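# Load two AA batteries into a remote's battery bay

## Task

Place both AA batteries into the open battery compartment of the remote control so that each one has correct polarity and is pressed fully home against its spring contact; the remote itself may be moved as needed.

## Robot and tools

Robot: two arms, left_arm and right_arm, each ending in a two-finger gripper. Bases (scene frame): left_arm near (+0.007, +0.288, -0.001) m, right_arm near (+0.007, -0.274, -0.003) m, both almost unrotated. Two cameras hang on a beam behind the arms. Loose objects may occasionally get nudged by an outside push.

Frames. Scene frame: origin at table-top height, centred between the bases, a few cm behind the near table edge; +x points out over the table, +z up, left_arm sits on the +y side (arm names do not match image left/right). Reported hand positions (metres) and quaternions (wxyz) are in the scene frame and may be off by a few cm, more at long reach. Motion offsets, however, are along each arm's own Hand target axes. Gripper axes: fingers extend along +z, close and open along y. end_effector_position is the point between the pads, just under 1 cm behind the tips.

Row layout (shared by execute_actions and move): 14 numbers in [-1, 1]: dx, dy, dz, rx, ry, rz, opening for left_arm, then the same seven for right_arm. Always send all 14 even if one arm is idle. dx..rz are an offset (not a pose) from that arm's Hand target as it stood when the action or move began, in the Hand target's own axes; 1.0 = 0.6 m for dx/dy/dz and 180 degrees for rotations; rx, ry, rz form a single rotation vector. Sending the same offset twice moves the arm twice. Six zeros re-request the current Hand target. Opening is absolute: +1 fully open (about 87 mm between pads), +0.5 about 69 mm, 0 about 43 mm, -0.5 about 18 mm, -1 closed. A 0 in the opening slot is a real command, so to leave a gripper alone resend its current value (see Tool commands in the result).

execute_actions(actions, cameras): actions is a list of actions; each action is up to 15 rows, one per 1/30 s step, a short list repeating its final row to fill 15. Every row counts from the action's starting Hand target, not from the row before. An empty actions list returns images and full state. cameras: list of names, ["all"], or []; an unknown name invalidates the call.

move(target, speed, blend, opening_speed, blocking, cameras): drives each gripper in a straight line to the offset given by one 14-number row, or through a list of up to 15 rows, all offsets measured from the same starting Hand targets. speed in m/s (0.002 to 2.9, default 0.25; rotation up to twice that in rad/s), one value or one per target. blend in m rounds corners in a list; 0 stops at each. opening_speed (0.2 or more, per second on the -1..+1 scale) ramps the fingers. blocking=false returns after about 0.5 s while the move continues. Paths last at least 0.5 s and are cut off at 10 s; they do not avoid obstacles or the other arm. Faster moves lag, stray and hit harder; aiming far beyond a contact presses harder. Avoid paths passing near an arm's own base (posture can flip); go around. The result adds a move: line with the ending (done, off_target, moving, held, fault) and limits (paced = pose clipped, held = steps withheld). done means at rest within 10 mm and 2 degrees; it does not tell you about contact.

wait(seconds 0 to 10, cameras): lets time pass holding commands; a running move continues. stop(cameras): brakes a running move. zoom_image(camera, region [x0,y0,x1,y1], at most 504x504 px) enlarges part of the newest image from cam_head_left, cam_head_right, cam_high, cam_low, cam_left_wrist or cam_right_wrist (all 896x504). finished_scene(scene): ends the current scene irreversibly; the goal must then hold without the robot.

Results: end_effector_position/quat per arm, Hand target (last commanded pose after clipping; next offsets start here), Tool commands, grip_measured (on the opening scale; readings can be off by about 1 mm, and read about 1 mm narrower than a firmly squeezed hard part), Joint positions (gripper as 0 closed to 1 open), joint velocities ("within noise" means still), joint torques (include arm weight; joints 1-3 wrap at ±28 N m), and for execute_actions some per-step positions.

Behaviour: orientation commands are clipped to within 40 degrees of the measured one each step. Friction and gravity can leave the gripper short, low or tilted; small moves may fail or go sideways. Check position and tilt after each move and correct. A gripper resting short of its Hand target stays short through waits; the next command re-requests it, and you can add the remaining gap as an offset. A blocked arm keeps pushing until you command its target back behind the gripper. To grip, command about 0.04 below the grip_measured value at first contact; fast closes squeeze harder. Pads give about 20 N each.

Avoid: dropping or releasing moving parts, anything leaving the table, slamming or hard pushing, hitting the bar, plate or rail under/behind the bases (up to ~3 cm tall, no warning), grippers or wrist cameras touching each other or one gripper clamping the other's fingers, strain on camera cables, and any arm stop. Motors heat from holding loads, stretching out or pushing at unreachable poses; MOTOR HOT appears near 75 °C, at 90 °C the arm folds and idles for the rest of the scene, at 100 °C it goes limp. The scene keeps running while you think, so keep replies short. Joint ranges (rad): waist -2.618 to 3.054, shoulder 0 to 3.142, elbow 0 to 3.142 (straight 2.901), wrist pitch and yaw ±1.571, wrist roll ±2.094.

Each tool is called after "Emit:" as name([rows], argument=value, ...), one row to a line, values as JSON.

## Session

Emit:
execute_actions(actions=[], cameras=["all"])

Scene clock: 0.00 s.
left_arm: end_effector_position=(+0.3949, +0.3409, +0.0404) grip_measured=+1.000 end_effector_quat_wxyz=(+0.574, -0.105, +0.805, +0.110) | right_arm: end_effector_position=(+0.3978, -0.2976, +0.0619) grip_measured=+1.000 end_effector_quat_wxyz=(+0.598, +0.039, +0.792, -0.117)
Joint positions: left_arm=[-0.018 1.617 0.383 0.919 -0.281 -0.051 1] | right_arm=[0.138 1.609 0.383 0.953 0.354 -0.091 1]
Joint velocities: within noise
Joint torques (N m): no reading
Heat: left arm: 45 °C; right arm: 37 °C.
Hand target: left_arm +0.3968, +0.3415, +0.0446; +0.579, -0.106, +0.801, +0.110 | right_arm +0.4020, -0.2958, +0.0698; +0.608, +0.040, +0.785, -0.114
Tool commands: left_gripper/opening=+1.0 right_gripper/opening=+1.0

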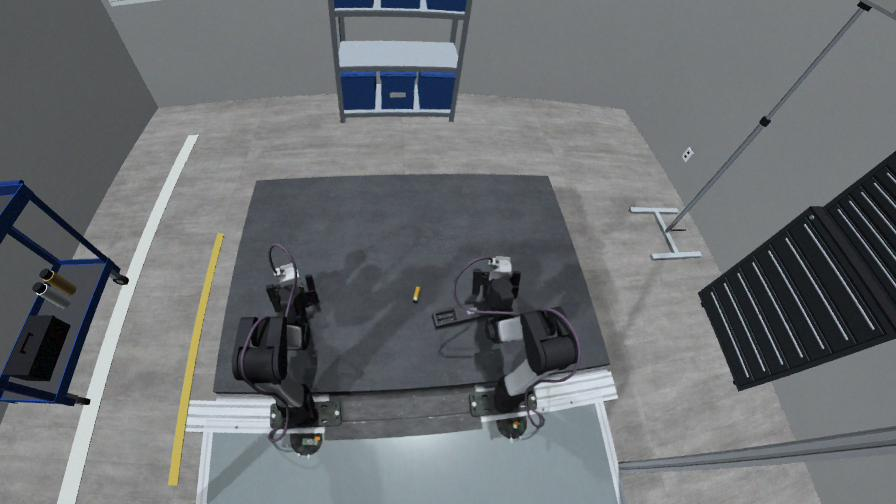

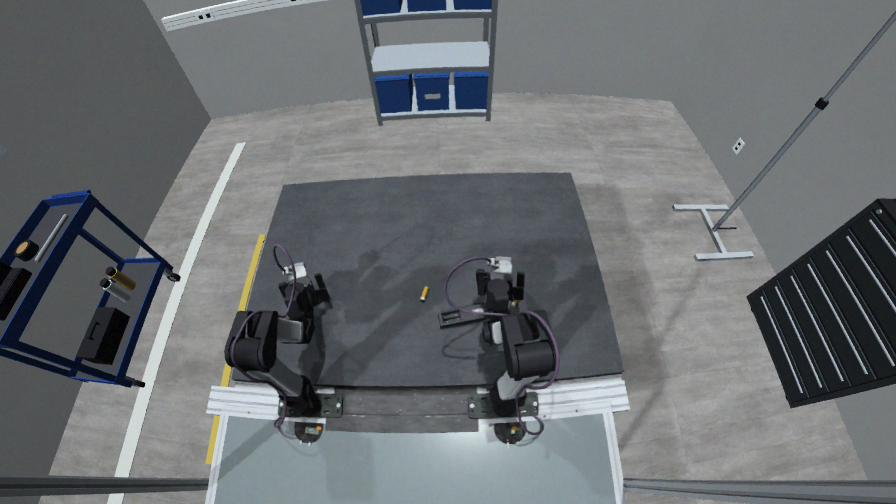

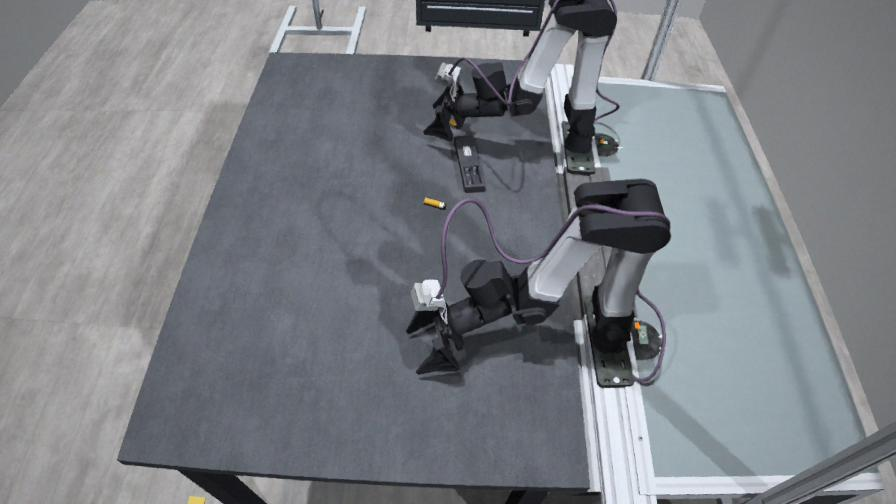

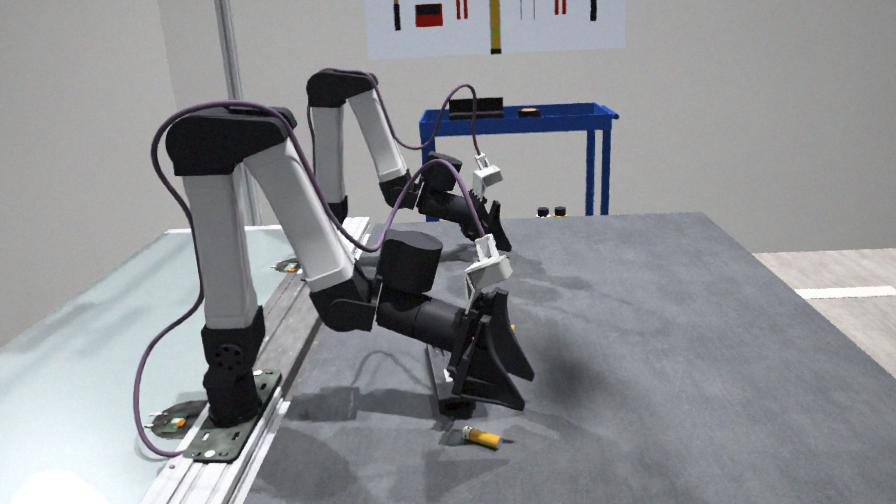

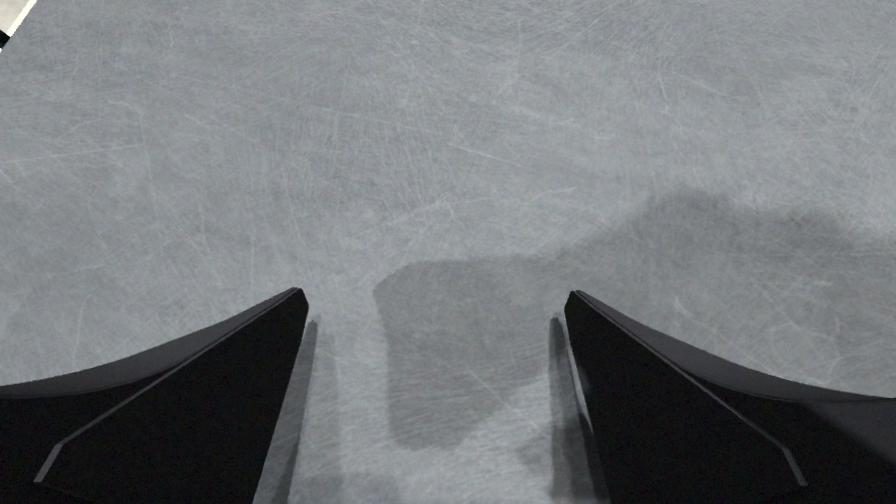

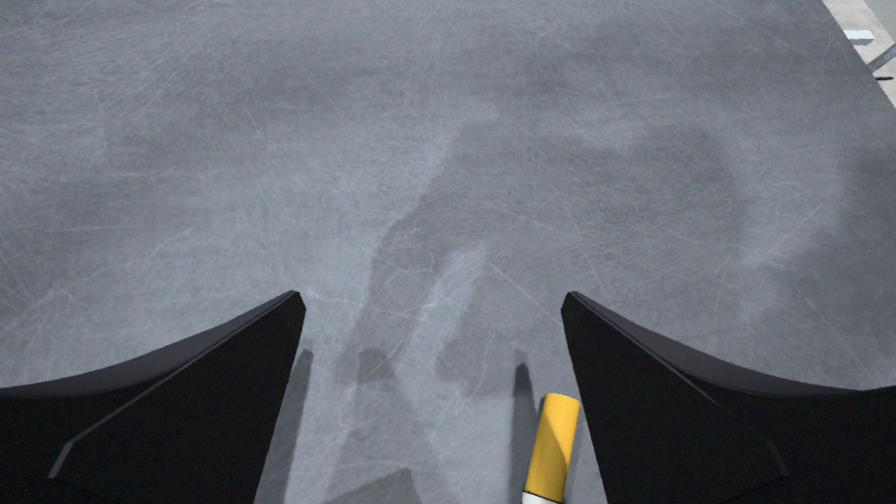

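Emit:
move([
  [-0.0367,0.0122,-0.2113,0,0,0,-0.2, -0.080,-0.011,-0.020,0,0,0,0.5],
  [-0.0367,0.0122,-0.2113,0,0,0,-0.2, -0.151,0.2223,-0.2157,-0.1882,0.2609,-0.1009,0.5],
], speed=0.25, blend=[0.02,0], cameras=["cam_right_wrist","cam_high"])

Scene clock: 55.73 s.
left_arm: end_effector_position=(+0.2824, +0.3111, +0.0914) grip_measured=-0.200 end_effector_quat_wxyz=(+0.569, -0.097, +0.809, +0.110) | right_arm: end_effector_position=(+0.3268, -0.1370, +0.1654) grip_measured=+0.500 end_effector_quat_wxyz=(+0.210, -0.213, +0.953, +0.038)
Joint positions: left_arm=[-0.22 0.683 0.197 0.134 -0.462 -0.111 0.4] | right_arm=[0.475 1.652 1.527 -1.04 0.053 -0.01 0.75]
Joint torques (N m): left_arm=[-0.18 -0.25 11.34 2.01 -0.24 -0.06] | right_arm=[1.03 -5.55 9.06 0.96 -0.08 0.11]
Heat: left arm: 47 °C; right arm: 40 °C.
Hand target: left_arm +0.2868, +0.3115, +0.1048; +0.579, -0.106, +0.801, +0.110 | right_arm +0.3298, -0.1301, +0.1702; +0.212, -0.211, +0.953, +0.047
Off the commanded pose: left_arm 0.014 m, 2 deg | right_arm 0.009 m, 1 deg.
move: off_target (left_arm)
Images, in order (width x height): cam_high 896x504, cam_right_wrist 896x504.

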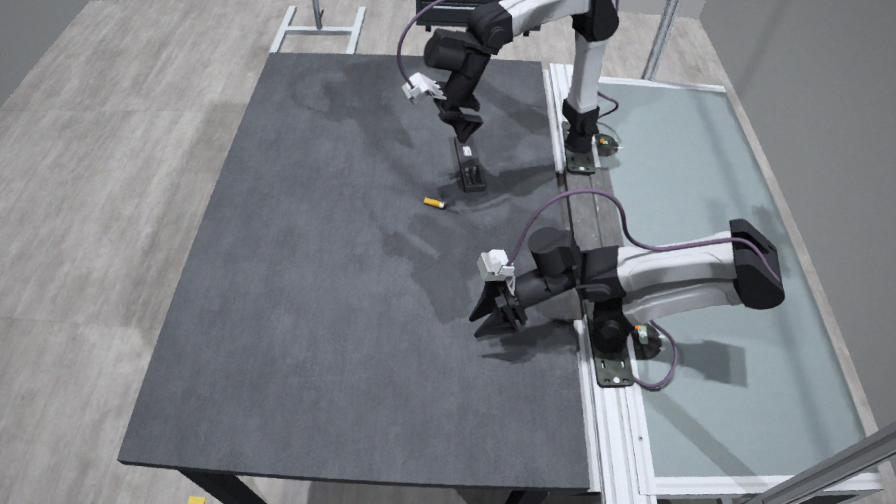

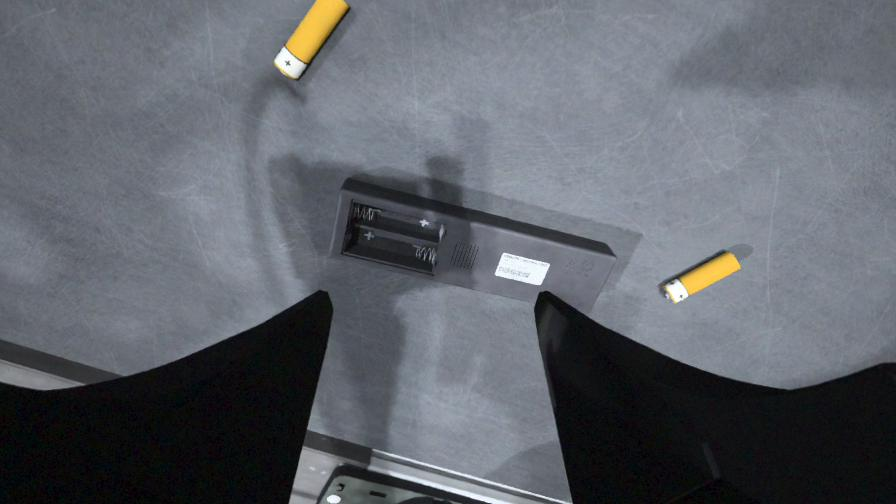

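Emit:
zoom_image(camera="cam_right_wrist", region=[320, 160, 640, 320])

Scaled by 1.575 from the camera's 896x504 image, which has a finer 1280x720 frame.

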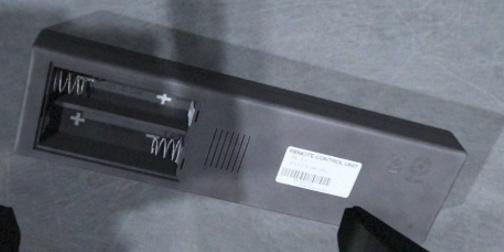

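Emit:
move(target=[0,0,0,0,0,0,-0.2, -0.0516,0.1005,0.1532,0.0533,0.1319,0.2404,-0.2], speed=0.25, cameras=["cam_right_wrist"])

Scene clock: 123.27 s.
left_arm: end_effector_position=(+0.2824, +0.3111, +0.0913) grip_measured=-0.200 end_effector_quat_wxyz=(+0.569, -0.097, +0.809, +0.110) | right_arm: end_effector_position=(+0.3657, -0.0544, +0.1016) grip_measured=-0.200 end_effector_quat_wxyz=(+0.006, +0.163, +0.987, -0.002)
Joint positions: left_arm=[-0.22 0.683 0.197 0.133 -0.462 -0.111 0.4] | right_arm=[0.528 2.361 2.293 -1.523 0.044 0.831 0.4]
Joint torques (N m): left_arm=[-0.14 -0.28 11.37 2.01 -0.28 -0.05] | right_arm=[1.36 -9.39 8.1 0.22 0 0.14]
Heat: left arm: 44 °C; right arm: 46 °C.
Hand target: left_arm +0.2868, +0.3115, +0.1048; +0.579, -0.106, +0.801, +0.110 | right_arm +0.3652, -0.0471, +0.1002; +0.001, +0.165, +0.986, +0.001
Off the commanded pose: left_arm 0.014 m, 2 deg | right_arm 0.007 m, 1 deg.
move: off_target (left_arm)
Images, in order (width x height): cam_right_wrist 896x504.

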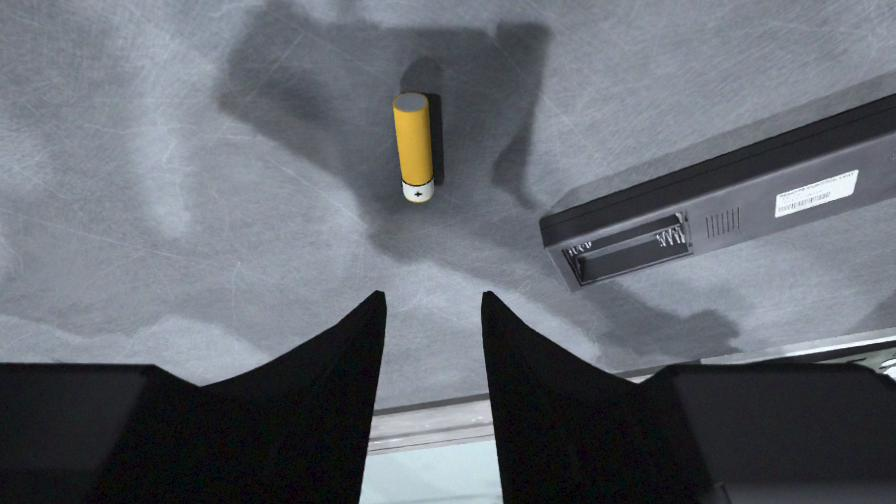

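Emit:
move(target=[0,0,0,0,0,0,-0.2, 0.0217,0.0167,0.0803,0,0,-0.0072,-0.2], speed=0.2, cameras=["cam_right_wrist"])

Scene clock: 134.13 s.
left_arm: end_effector_position=(+0.2824, +0.3111, +0.0913) grip_measured=-0.200 end_effector_quat_wxyz=(+0.569, -0.097, +0.809, +0.110) | right_arm: end_effector_position=(+0.3543, -0.0403, +0.0521) grip_measured=-0.200 end_effector_quat_wxyz=(-0.006, +0.150, +0.989, -0.010)
Joint positions: left_arm=[-0.22 0.683 0.197 0.133 -0.462 -0.111 0.4] | right_arm=[0.565 2.361 2.09 -1.349 0.04 0.841 0.4]
Joint torques (N m): left_arm=[-0.13 -0.28 11.43 2.01 -0.26 -0.05] | right_arm=[1.09 -11.78 5.29 0.53 0.03 0.14]
Heat: left arm: 44 °C; right arm: 47 °C.
Hand target: left_arm +0.2868, +0.3115, +0.1048; +0.579, -0.106, +0.801, +0.110 | right_arm +0.3562, -0.0334, +0.0520; +0.001, +0.154, +0.988, +0.000
Off the commanded pose: left_arm 0.014 m, 2 deg | right_arm 0.007 m, 1 deg.
move: off_target (left_arm)
Images, in order (width x height): cam_right_wrist 896x504.

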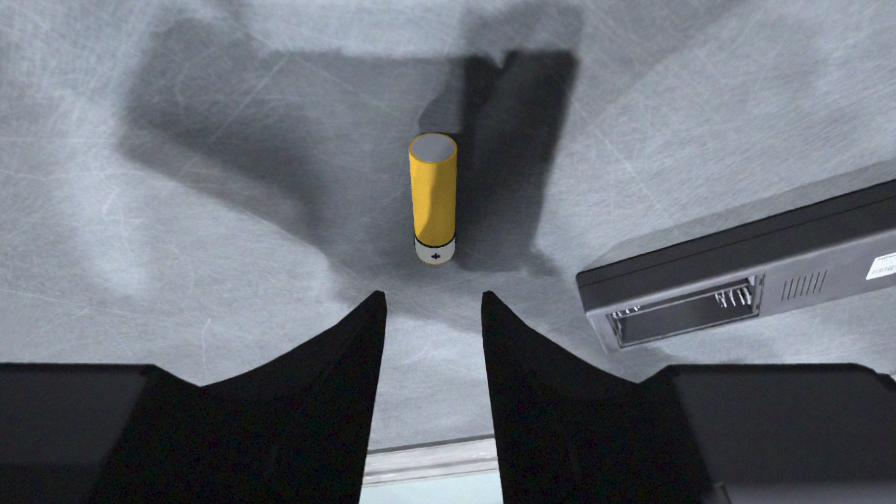

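Emit:
zoom_image(camera="cam_right_wrist", region=[370, 110, 530, 310])

Scaled by 2.520 from the camera's 896x504 image, which has a finer 1280x720 frame.

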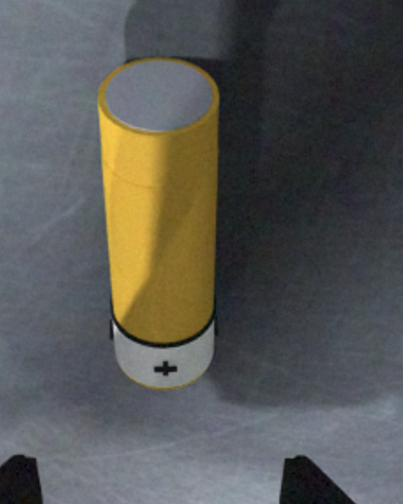

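Emit:
move(target=[0,0,0,0,0,0,-0.2, -0.0133,0,0.0367,0,0,0,-0.2], speed=0.12, cameras=["cam_right_wrist"])

Emit:
zoom_image(camera="cam_right_wrist", region=[330, 150, 540, 370])

Scene clock: 173.07 s.
left_arm: end_effector_position=(+0.2824, +0.3111, +0.0913) grip_measured=-0.200 end_effector_quat_wxyz=(+0.569, -0.097, +0.809, +0.110) | right_arm: end_effector_position=(+0.3617, -0.0394, +0.0388) grip_measured=-0.200 end_effector_quat_wxyz=(+0.002, +0.154, +0.988, -0.003)
Joint positions: left_arm=[-0.22 0.683 0.197 0.133 -0.462 -0.111 0.4] | right_arm=[0.556 2.369 2.054 -1.283 0.04 0.841 0.4]
Joint torques (N m): left_arm=[-0.12 -0.34 11.43 2 -0.26 -0.06] | right_arm=[0.38 -9.81 5.34 0.56 0.04 -0.01]
Heat: left arm: 45 °C; right arm: 45 °C.
Hand target: left_arm +0.2869, +0.3115, +0.1048; +0.579, -0.106, +0.801, +0.110 | right_arm +0.3638, -0.0359, +0.0299; +0.001, +0.154, +0.988, +0.000
Off the commanded pose: left_arm 0.014 m, 2 deg | right_arm 0.010 m, 0 deg.
move: off_target (left_arm)
Images, in order (width x height): cam_right_wrist 896x504.

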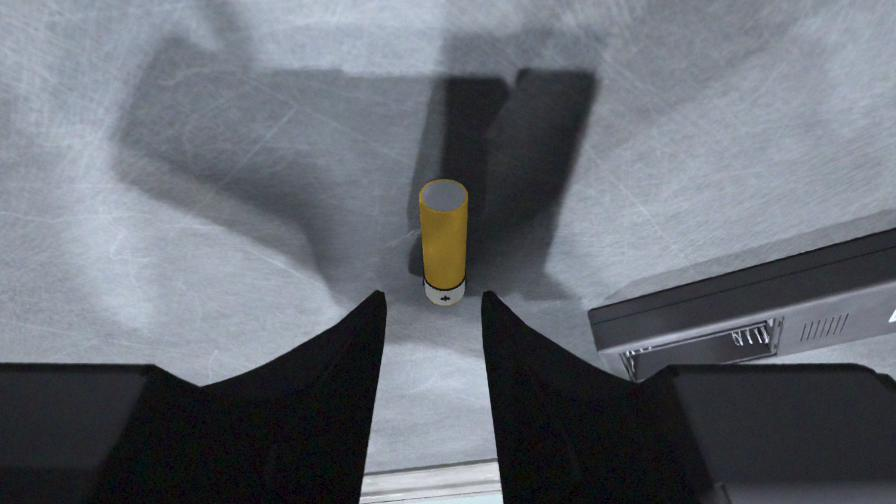

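Scaled by 2.291 from the camera's 896x504 image, which has a finer 1280x720 frame.

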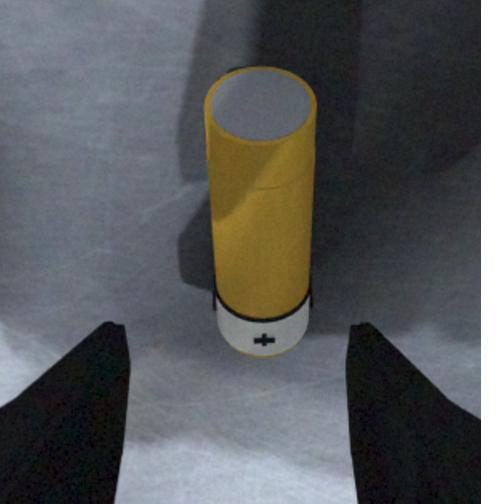

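Emit:
move(target=[0,0,0,0,0,0,-0.2, -0.015,-0.0057,0.0165,0,0,0,-0.2], speed=0.1, cameras=["cam_right_wrist"])

Emit:
zoom_image(camera="cam_right_wrist", region=[330, 150, 540, 370])

Scene clock: 182.90 s.
left_arm: end_effector_position=(+0.2824, +0.3111, +0.0913) grip_measured=-0.200 end_effector_quat_wxyz=(+0.569, -0.097, +0.809, +0.110) | right_arm: end_effector_position=(+0.3697, -0.0448, +0.0290) grip_measured=-0.200 end_effector_quat_wxyz=(+0.002, +0.161, +0.987, -0.003)
Joint positions: left_arm=[-0.22 0.683 0.197 0.133 -0.462 -0.111 0.4] | right_arm=[0.536 2.391 2.054 -1.261 0.04 0.835 0.4]
Joint torques (N m): left_arm=[-0.12 -0.28 11.33 2.01 -0.25 -0.05] | right_arm=[0.47 -9.84 5.34 0.54 0.04 -0.15]
Heat: left arm: 45 °C; right arm: 45 °C.
Hand target: left_arm +0.2869, +0.3115, +0.1048; +0.579, -0.106, +0.801, +0.110 | right_arm +0.3713, -0.0418, +0.0201; +0.001, +0.154, +0.988, +0.000
Off the commanded pose: left_arm 0.014 m, 2 deg | right_arm 0.010 m, 1 deg.
move: off_target (left_arm)
Images, in order (width x height): cam_right_wrist 896x504.

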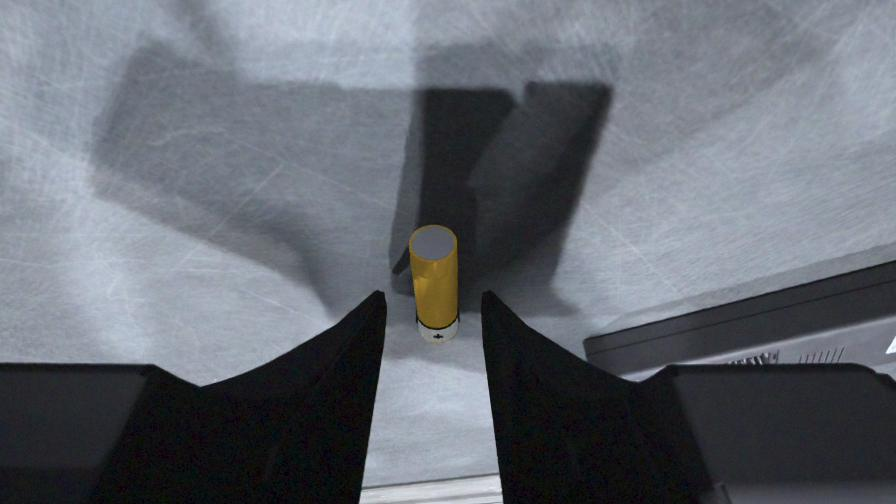

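Scaled by 2.291 from the camera's 896x504 image, which has a finer 1280x720 frame.

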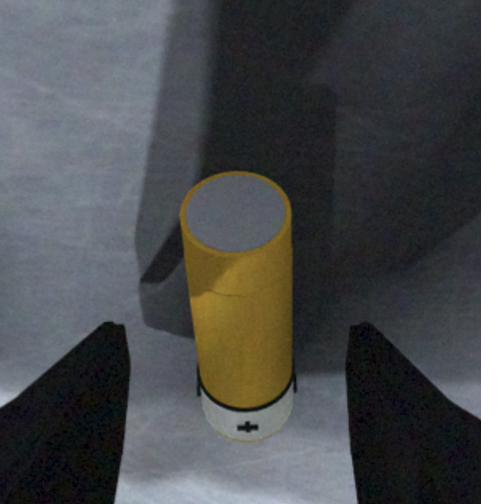

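Emit:
move([
  [0,0,0,0,0,0,-0.2, 0,-0.0015,0.011,0,0,0,-0.2],
  [0,0,0,0,0,0,-0.2, 0,-0.0015,0.011,0,0,0,-0.66],
], speed=0.08, cameras=["cam_right_wrist"])

Emit:
zoom_image(camera="cam_right_wrist", region=[330, 150, 540, 370])

Scene clock: 192.60 s.
left_arm: end_effector_position=(+0.2824, +0.3111, +0.0913) grip_measured=-0.200 end_effector_quat_wxyz=(+0.569, -0.097, +0.809, +0.110) | right_arm: end_effector_position=(+0.3694, -0.0448, +0.0227) grip_measured=-0.588 end_effector_quat_wxyz=(+0.003, +0.160, +0.987, -0.002)
Joint positions: left_arm=[-0.22 0.683 0.197 0.133 -0.462 -0.111 0.4] | right_arm=[0.536 2.391 2.029 -1.235 0.04 0.833 0.206]
Joint torques (N m): left_arm=[-0.16 -0.31 11.34 2.01 -0.26 -0.06] | right_arm=[0.31 -9.89 5.26 0.56 0.04 -0.13]
Heat: left arm: 45 °C; right arm: 46 °C.
Hand target: left_arm +0.2869, +0.3115, +0.1048; +0.579, -0.106, +0.801, +0.110 | right_arm +0.3711, -0.0426, +0.0135; +0.001, +0.154, +0.988, +0.000
Off the commanded pose: left_arm 0.014 m, 2 deg | right_arm 0.010 m, 1 deg.
move: off_target (left_arm)
Images, in order (width x height): cam_right_wrist 896x504.

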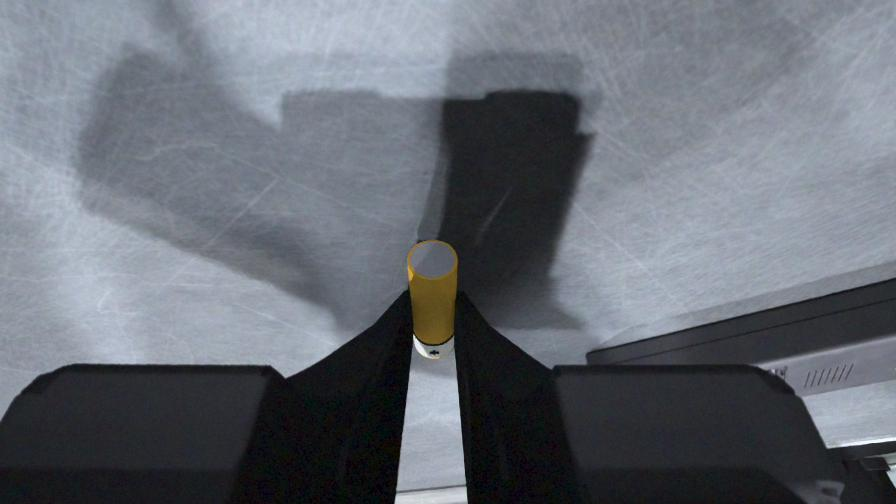

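Scaled by 2.291 from the camera's 896x504 image, which has a finer 1280x720 frame.

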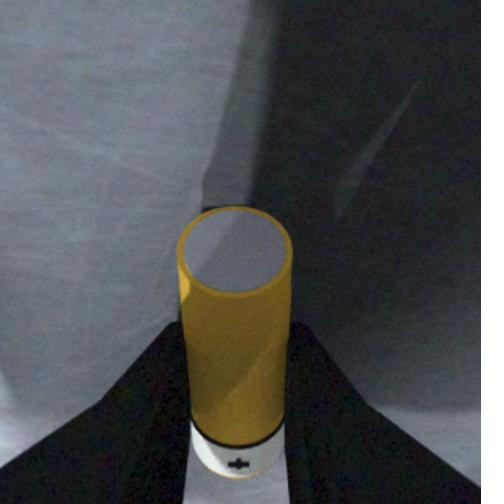

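Emit:
move([
  [0,0,0,0,0,0,-0.2, 0,0,0,0,0,0,-0.25],
  [0,0,0,0,0,0,-0.2, 0.02,0,-0.06,0,0,0,-0.25],
  [0,0,0,0,0,0,-0.2, 0.02,0,-0.0067,0,0,0,-0.25],
], speed=[0.1,0.15,0.12], cameras=["cam_right_wrist"])

Emit:
zoom_image(camera="cam_right_wrist", region=[330, 200, 540, 420])

Scene clock: 222.67 s.
left_arm: end_effector_position=(+0.2824, +0.3111, +0.0913) grip_measured=-0.200 end_effector_quat_wxyz=(+0.569, -0.097, +0.809, +0.110) | right_arm: end_effector_position=(+0.3540, -0.0469, +0.0206) grip_measured=-0.250 end_effector_quat_wxyz=(-0.016, +0.153, +0.988, -0.015)
Joint positions: left_arm=[-0.22 0.683 0.197 0.133 -0.462 -0.111 0.4] | right_arm=[0.548 2.38 1.994 -1.256 0.037 0.833 0.375]
Joint torques (N m): left_arm=[-0.17 -0.34 11.41 2.02 -0.26 -0.07] | right_arm=[1.01 -12.33 3.78 0.8 0.06 0.06]
Heat: left arm: 46 °C; right arm: 47 °C.
Hand target: left_arm +0.2869, +0.3115, +0.1048; +0.579, -0.106, +0.801, +0.110 | right_arm +0.3597, -0.0389, +0.0174; +0.001, +0.154, +0.988, +0.001
Off the commanded pose: left_arm 0.014 m, 2 deg | right_arm 0.010 m, 3 deg.
move: off_target (left_arm, right_arm)
Images, in order (width x height): cam_right_wrist 896x504.

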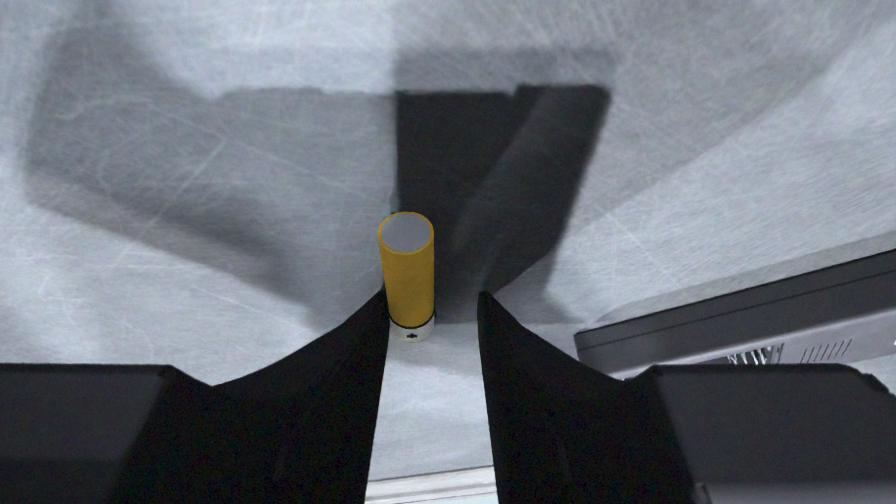

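Scaled by 2.291 from the camera's 896x504 image, which has a finer 1280x720 frame.

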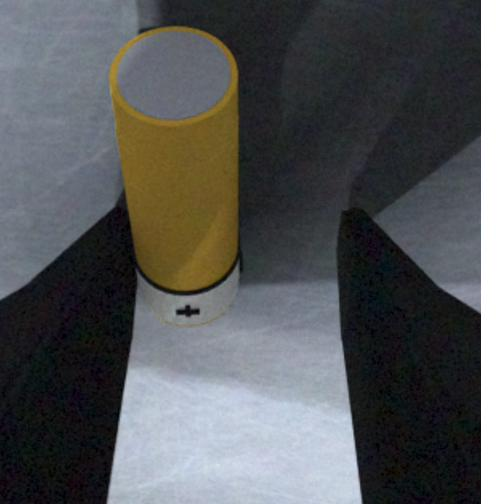

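Emit:
move([
  [0,0,0,0,0,0,-0.2, 0,0.006,-0.045,0,0,0,-0.25],
  [0,0,0,0,0,0,-0.2, 0,0.0142,-0.045,0,0,0,-0.25],
  [0,0,0,0,0,0,-0.2, 0,0.0142,-0.006,0,0,0,-0.25],
], speed=[0.12,0.12,0.12], blend=[0.01,0,0], cameras=["cam_right_wrist"])

Emit:
zoom_image(camera="cam_right_wrist", region=[330, 200, 540, 420])

Scene clock: 233.87 s.
left_arm: end_effector_position=(+0.2824, +0.3111, +0.0913) grip_measured=-0.200 end_effector_quat_wxyz=(+0.569, -0.097, +0.809, +0.110) | right_arm: end_effector_position=(+0.3609, -0.0370, +0.0284) grip_measured=-0.250 end_effector_quat_wxyz=(-0.001, +0.151, +0.989, -0.003)
Joint positions: left_arm=[-0.22 0.683 0.197 0.133 -0.462 -0.111 0.4] | right_arm=[0.56 2.382 2.034 -1.256 0.037 0.839 0.375]
Joint torques (N m): left_arm=[-0.16 -0.27 11.37 2.02 -0.27 -0.05] | right_arm=[1.1 -10.11 5.48 0.57 0.06 0.11]
Heat: left arm: 46 °C; right arm: 48 °C.
Hand target: left_arm +0.2869, +0.3115, +0.1048; +0.579, -0.106, +0.801, +0.110 | right_arm +0.3623, -0.0308, +0.0210; +0.001, +0.154, +0.988, +0.000
Off the commanded pose: left_arm 0.014 m, 2 deg | right_arm 0.010 m, 1 deg.
move: off_target (left_arm); blend cut to 0.0025 m at target 1
Images, in order (width x height): cam_right_wrist 896x504.

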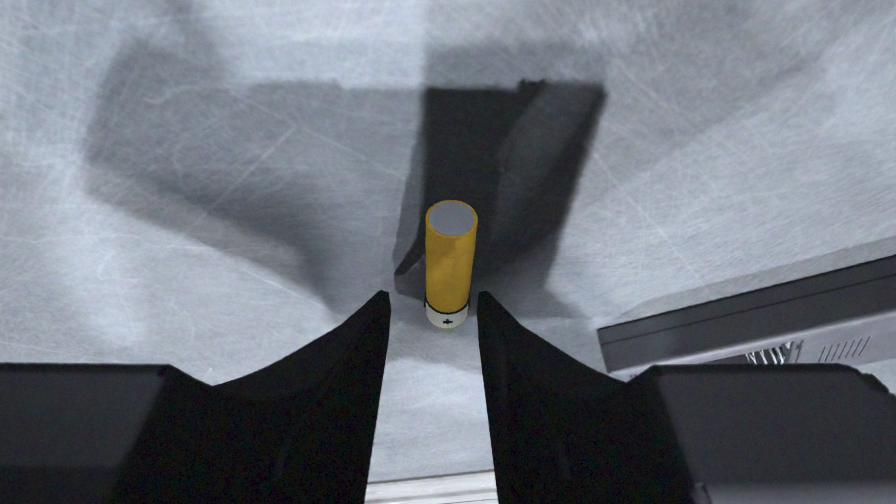

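Scaled by 2.291 from the camera's 896x504 image, which has a finer 1280x720 frame.

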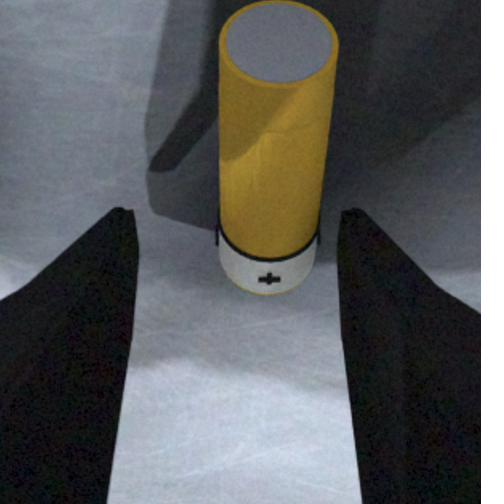

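Emit:
move(target=[0,0,0,0,0,0,-0.2, 0,-0.004,0,0,0,0,-0.66], speed=0.05, opening_speed=0.4, cameras=["cam_right_wrist"])

Emit:
zoom_image(camera="cam_right_wrist", region=[330, 200, 540, 420])

Scene clock: 239.93 s.
left_arm: end_effector_position=(+0.2824, +0.3111, +0.0913) grip_measured=-0.200 end_effector_quat_wxyz=(+0.569, -0.097, +0.809, +0.110) | right_arm: end_effector_position=(+0.3594, -0.0378, +0.0256) grip_measured=-0.590 end_effector_quat_wxyz=(-0.003, +0.151, +0.989, -0.005)
Joint positions: left_arm=[-0.22 0.683 0.197 0.133 -0.462 -0.111 0.4] | right_arm=[0.56 2.382 2.023 -1.249 0.037 0.839 0.205]
Joint torques (N m): left_arm=[-0.13 -0.27 11.37 2.01 -0.25 -0.04] | right_arm=[0.75 -10.91 5.27 0.54 0.07 0.09]
Heat: left arm: 47 °C; right arm: 48 °C.
Hand target: left_arm +0.2869, +0.3115, +0.1048; +0.579, -0.106, +0.801, +0.110 | right_arm +0.3616, -0.0331, +0.0210; +0.001, +0.154, +0.988, +0.000
Off the commanded pose: left_arm 0.014 m, 2 deg | right_arm 0.007 m, 1 deg.
move: off_target (left_arm)
Images, in order (width x height): cam_right_wrist 896x504.

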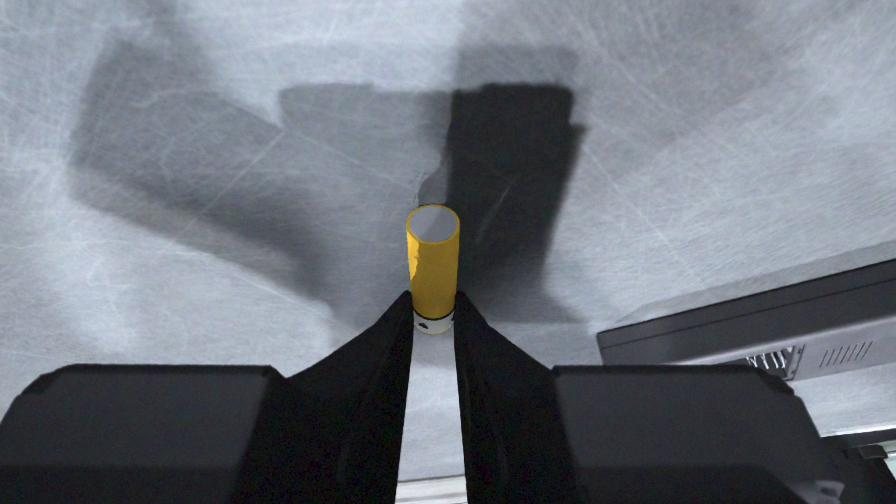

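Scaled by 2.291 from the camera's 896x504 image, which has a finer 1280x720 frame.

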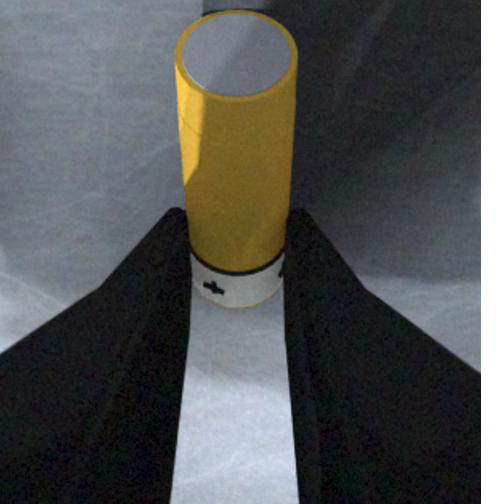

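Emit:
move([
  [0,0,0,0,0,0,-0.2, 0,0,-0.1167,0,0,0,-0.63],
  [0,0,0,0,0,0,-0.2, 0.0913,-0.2117,-0.1083,-0.0591,0.1004,0.3353,-0.63],
], speed=[0.15,0.2], blend=[0.02,0], cameras=["cam_right_wrist"])

Emit:
zoom_image(camera="cam_right_wrist", region=[300, 60, 580, 320])

Scene clock: 261.37 s.
left_arm: end_effector_position=(+0.2823, +0.3111, +0.0912) grip_measured=-0.200 end_effector_quat_wxyz=(+0.569, -0.097, +0.809, +0.110) | right_arm: end_effector_position=(+0.2663, -0.1400, +0.0778) grip_measured=-0.590 end_effector_quat_wxyz=(-0.144, +0.621, +0.765, +0.091)
Joint positions: left_arm=[-0.22 0.683 0.197 0.133 -0.462 -0.111 0.4] | right_arm=[0.197 1.706 1.172 -1.104 -0.296 1.528 0.205]
Joint torques (N m): left_arm=[-0.1 -0.31 11.36 2.01 -0.26 -0.05] | right_arm=[0.32 -9.35 4.98 0.37 -0.24 0.13]
Heat: left arm: 47 °C; right arm: 50 °C.
Hand target: left_arm +0.2869, +0.3115, +0.1048; +0.579, -0.106, +0.801, +0.110 | right_arm +0.2706, -0.1375, +0.0857; -0.134, +0.624, +0.761, +0.111
Off the commanded pose: left_arm 0.014 m, 2 deg | right_arm 0.009 m, 3 deg.
move: off_target (left_arm, right_arm)
Images, in order (width x height): cam_right_wrist 896x504.

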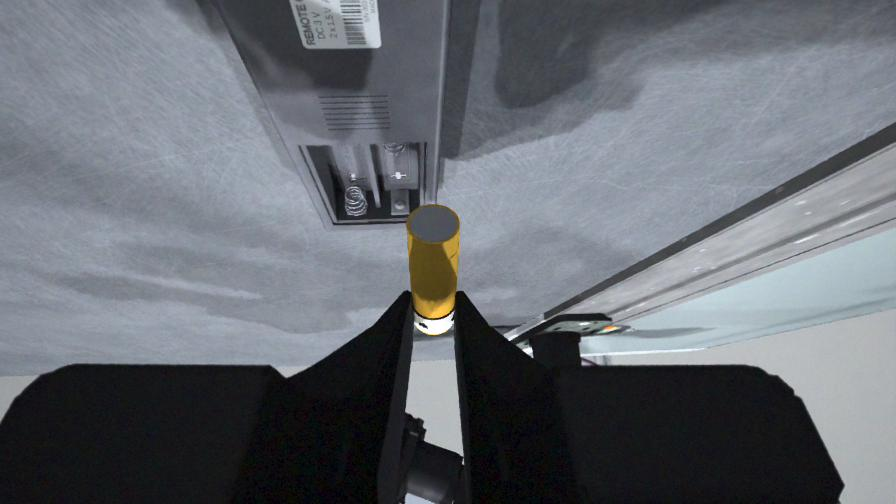

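Scaled by 1.800 from the camera's 896x504 image, which has a finer 1280x720 frame.

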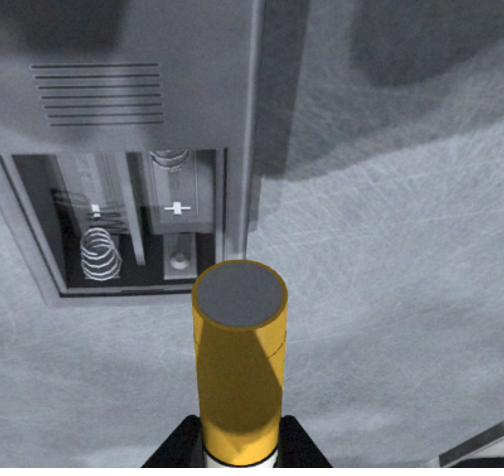

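Emit:
move(target=[0,0,0,0,0,0,-0.2, 0.0248,0.025,0.0357,-0.0021,0,0.0057,-0.63], speed=0.1, cameras=["cam_right_wrist"])

Emit:
zoom_image(camera="cam_right_wrist", region=[320, 100, 560, 320])

Scene clock: 276.03 s.
left_arm: end_effector_position=(+0.2823, +0.3111, +0.0912) grip_measured=-0.200 end_effector_quat_wxyz=(+0.569, -0.097, +0.809, +0.110) | right_arm: end_effector_position=(+0.2798, -0.1183, +0.0746) grip_measured=-0.590 end_effector_quat_wxyz=(-0.129, +0.629, +0.759, +0.110)
Joint positions: left_arm=[-0.22 0.683 0.197 0.133 -0.462 -0.111 0.4] | right_arm=[0.259 1.72 1.172 -1.018 -0.299 1.622 0.205]
Joint torques (N m): left_arm=[-0.18 -0.27 11.4 2 -0.27 -0.06] | right_arm=[1.16 -5.49 5.05 0.54 -0.21 0.13]
Heat: left arm: 47 °C; right arm: 47 °C.
Hand target: left_arm +0.2869, +0.3115, +0.1048; +0.579, -0.106, +0.801, +0.110 | right_arm +0.2812, -0.1137, +0.0707; -0.133, +0.632, +0.755, +0.112
Off the commanded pose: left_arm 0.014 m, 2 deg | right_arm 0.006 m, 1 deg.
move: off_target (left_arm)
Images, in order (width x height): cam_right_wrist 896x504.

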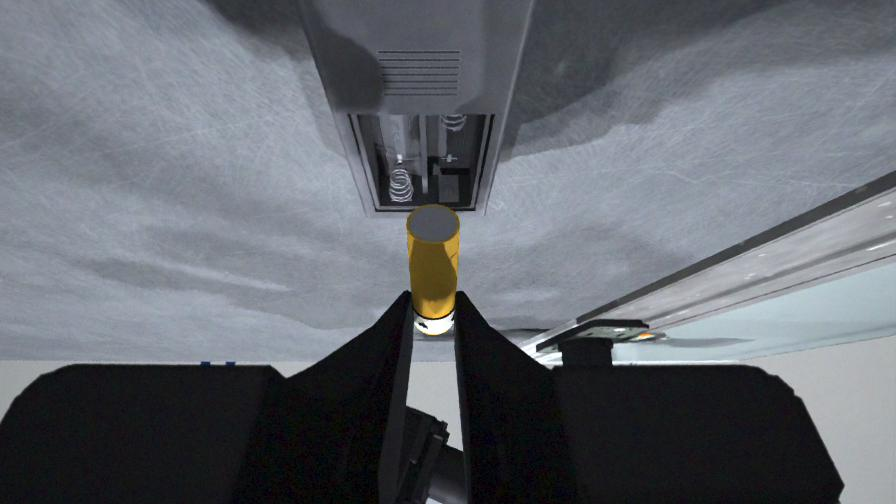

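Scaled by 2.100 from the camera's 896x504 image, which has a finer 1280x720 frame.

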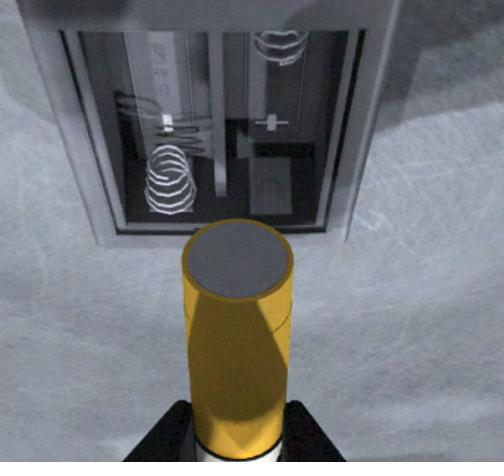

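Emit:
move(target=[0,0,0,0,0,0,-0.2, -0.0093,-0.0125,0.0357,0,0,0,-0.63], speed=0.08, cameras=["cam_right_wrist"])

Emit:
zoom_image(camera="cam_right_wrist", region=[320, 60, 560, 300])

Scene clock: 297.60 s.
left_arm: end_effector_position=(+0.2823, +0.3111, +0.0912) grip_measured=-0.200 end_effector_quat_wxyz=(+0.569, -0.097, +0.809, +0.110) | right_arm: end_effector_position=(+0.2722, -0.1180, +0.0527) grip_measured=-0.590 end_effector_quat_wxyz=(-0.128, +0.630, +0.758, +0.110)
Joint positions: left_arm=[-0.22 0.683 0.197 0.133 -0.462 -0.111 0.4] | right_arm=[0.263 1.72 1.08 -0.923 -0.299 1.628 0.205]
Joint torques (N m): left_arm=[-0.18 -0.28 11.4 2.04 -0.28 -0.06] | right_arm=[1.29 -5.05 5.03 0.55 -0.21 0.11]
Heat: left arm: 48 °C; right arm: 43 °C.
Hand target: left_arm +0.2869, +0.3115, +0.1048; +0.579, -0.106, +0.801, +0.110 | right_arm +0.2735, -0.1129, +0.0487; -0.133, +0.632, +0.755, +0.112
Off the commanded pose: left_arm 0.014 m, 2 deg | right_arm 0.007 m, 1 deg.
move: off_target (left_arm)
Images, in order (width x height): cam_right_wrist 896x504.

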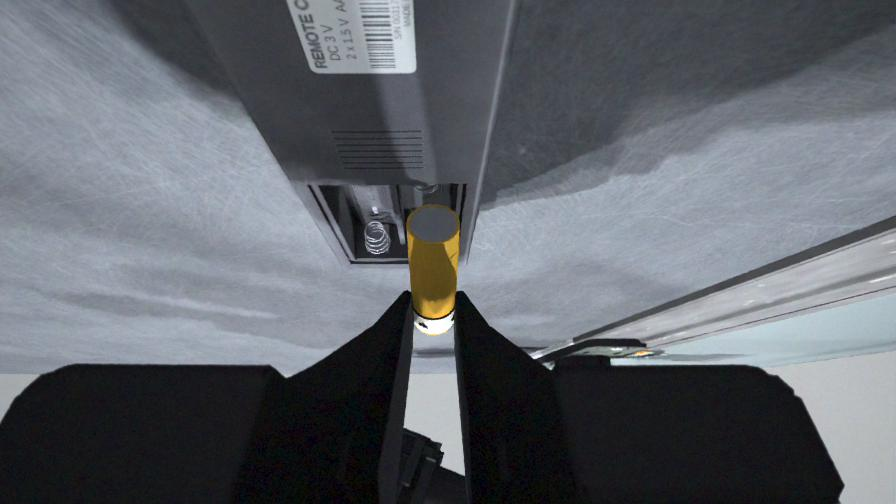

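Scaled by 2.100 from the camera's 896x504 image, which has a finer 1280x720 frame.

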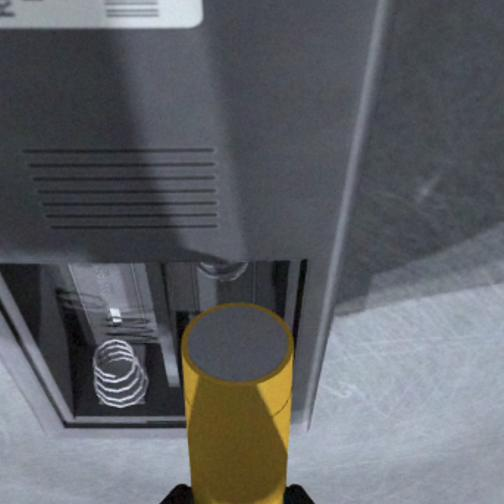

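Emit:
move(target=[0,0,0,0,0,0,-0.2, -0.001,0.0042,0.0174,0,0,0,-0.63], speed=0.06, cameras=["cam_right_wrist"])

Emit:
zoom_image(camera="cam_right_wrist", region=[320, 100, 560, 340])

Scene clock: 306.40 s.
left_arm: end_effector_position=(+0.2823, +0.3111, +0.0912) grip_measured=-0.200 end_effector_quat_wxyz=(+0.569, -0.097, +0.809, +0.110) | right_arm: end_effector_position=(+0.2744, -0.1145, +0.0421) grip_measured=-0.590 end_effector_quat_wxyz=(-0.129, +0.630, +0.758, +0.109)
Joint positions: left_arm=[-0.22 0.683 0.197 0.133 -0.462 -0.111 0.4] | right_arm=[0.272 1.748 1.067 -0.881 -0.299 1.636 0.205]
Joint torques (N m): left_arm=[-0.1 -0.29 11.33 2.01 -0.27 -0.06] | right_arm=[1.29 -5.45 4.89 0.54 -0.21 0.14]
Heat: left arm: 48 °C; right arm: 42 °C.
Hand target: left_arm +0.2869, +0.3115, +0.1048; +0.579, -0.106, +0.801, +0.110 | right_arm +0.2754, -0.1095, +0.0387; -0.133, +0.632, +0.755, +0.112
Off the commanded pose: left_arm 0.014 m, 2 deg | right_arm 0.006 m, 1 deg.
move: off_target (left_arm)
Images, in order (width x height): cam_right_wrist 896x504.

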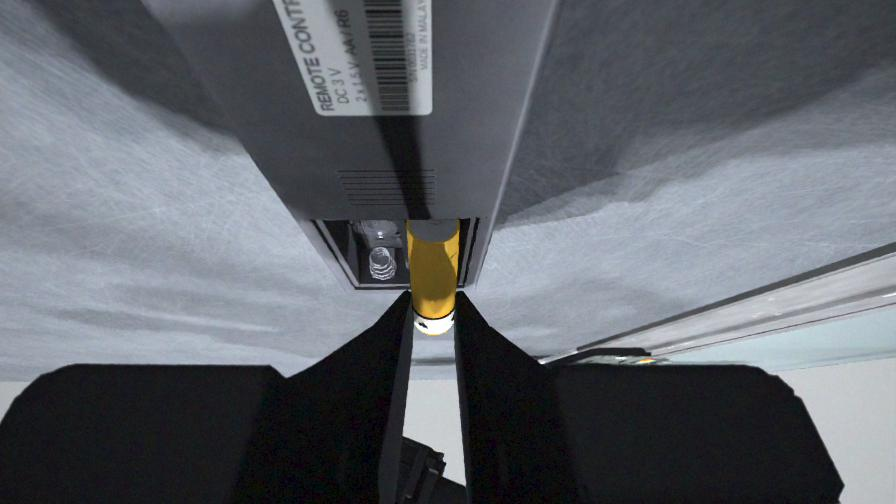

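Scaled by 2.100 from the camera's 896x504 image, which has a finer 1280x720 frame.

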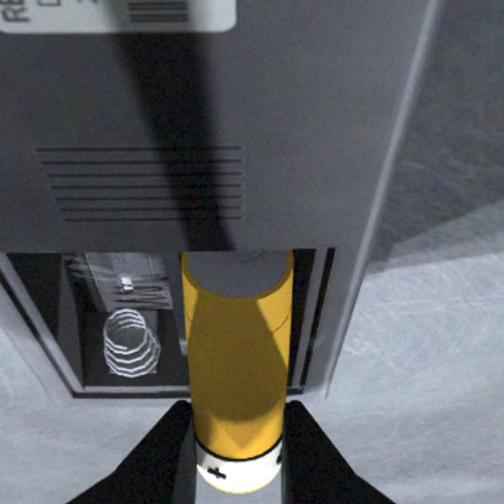

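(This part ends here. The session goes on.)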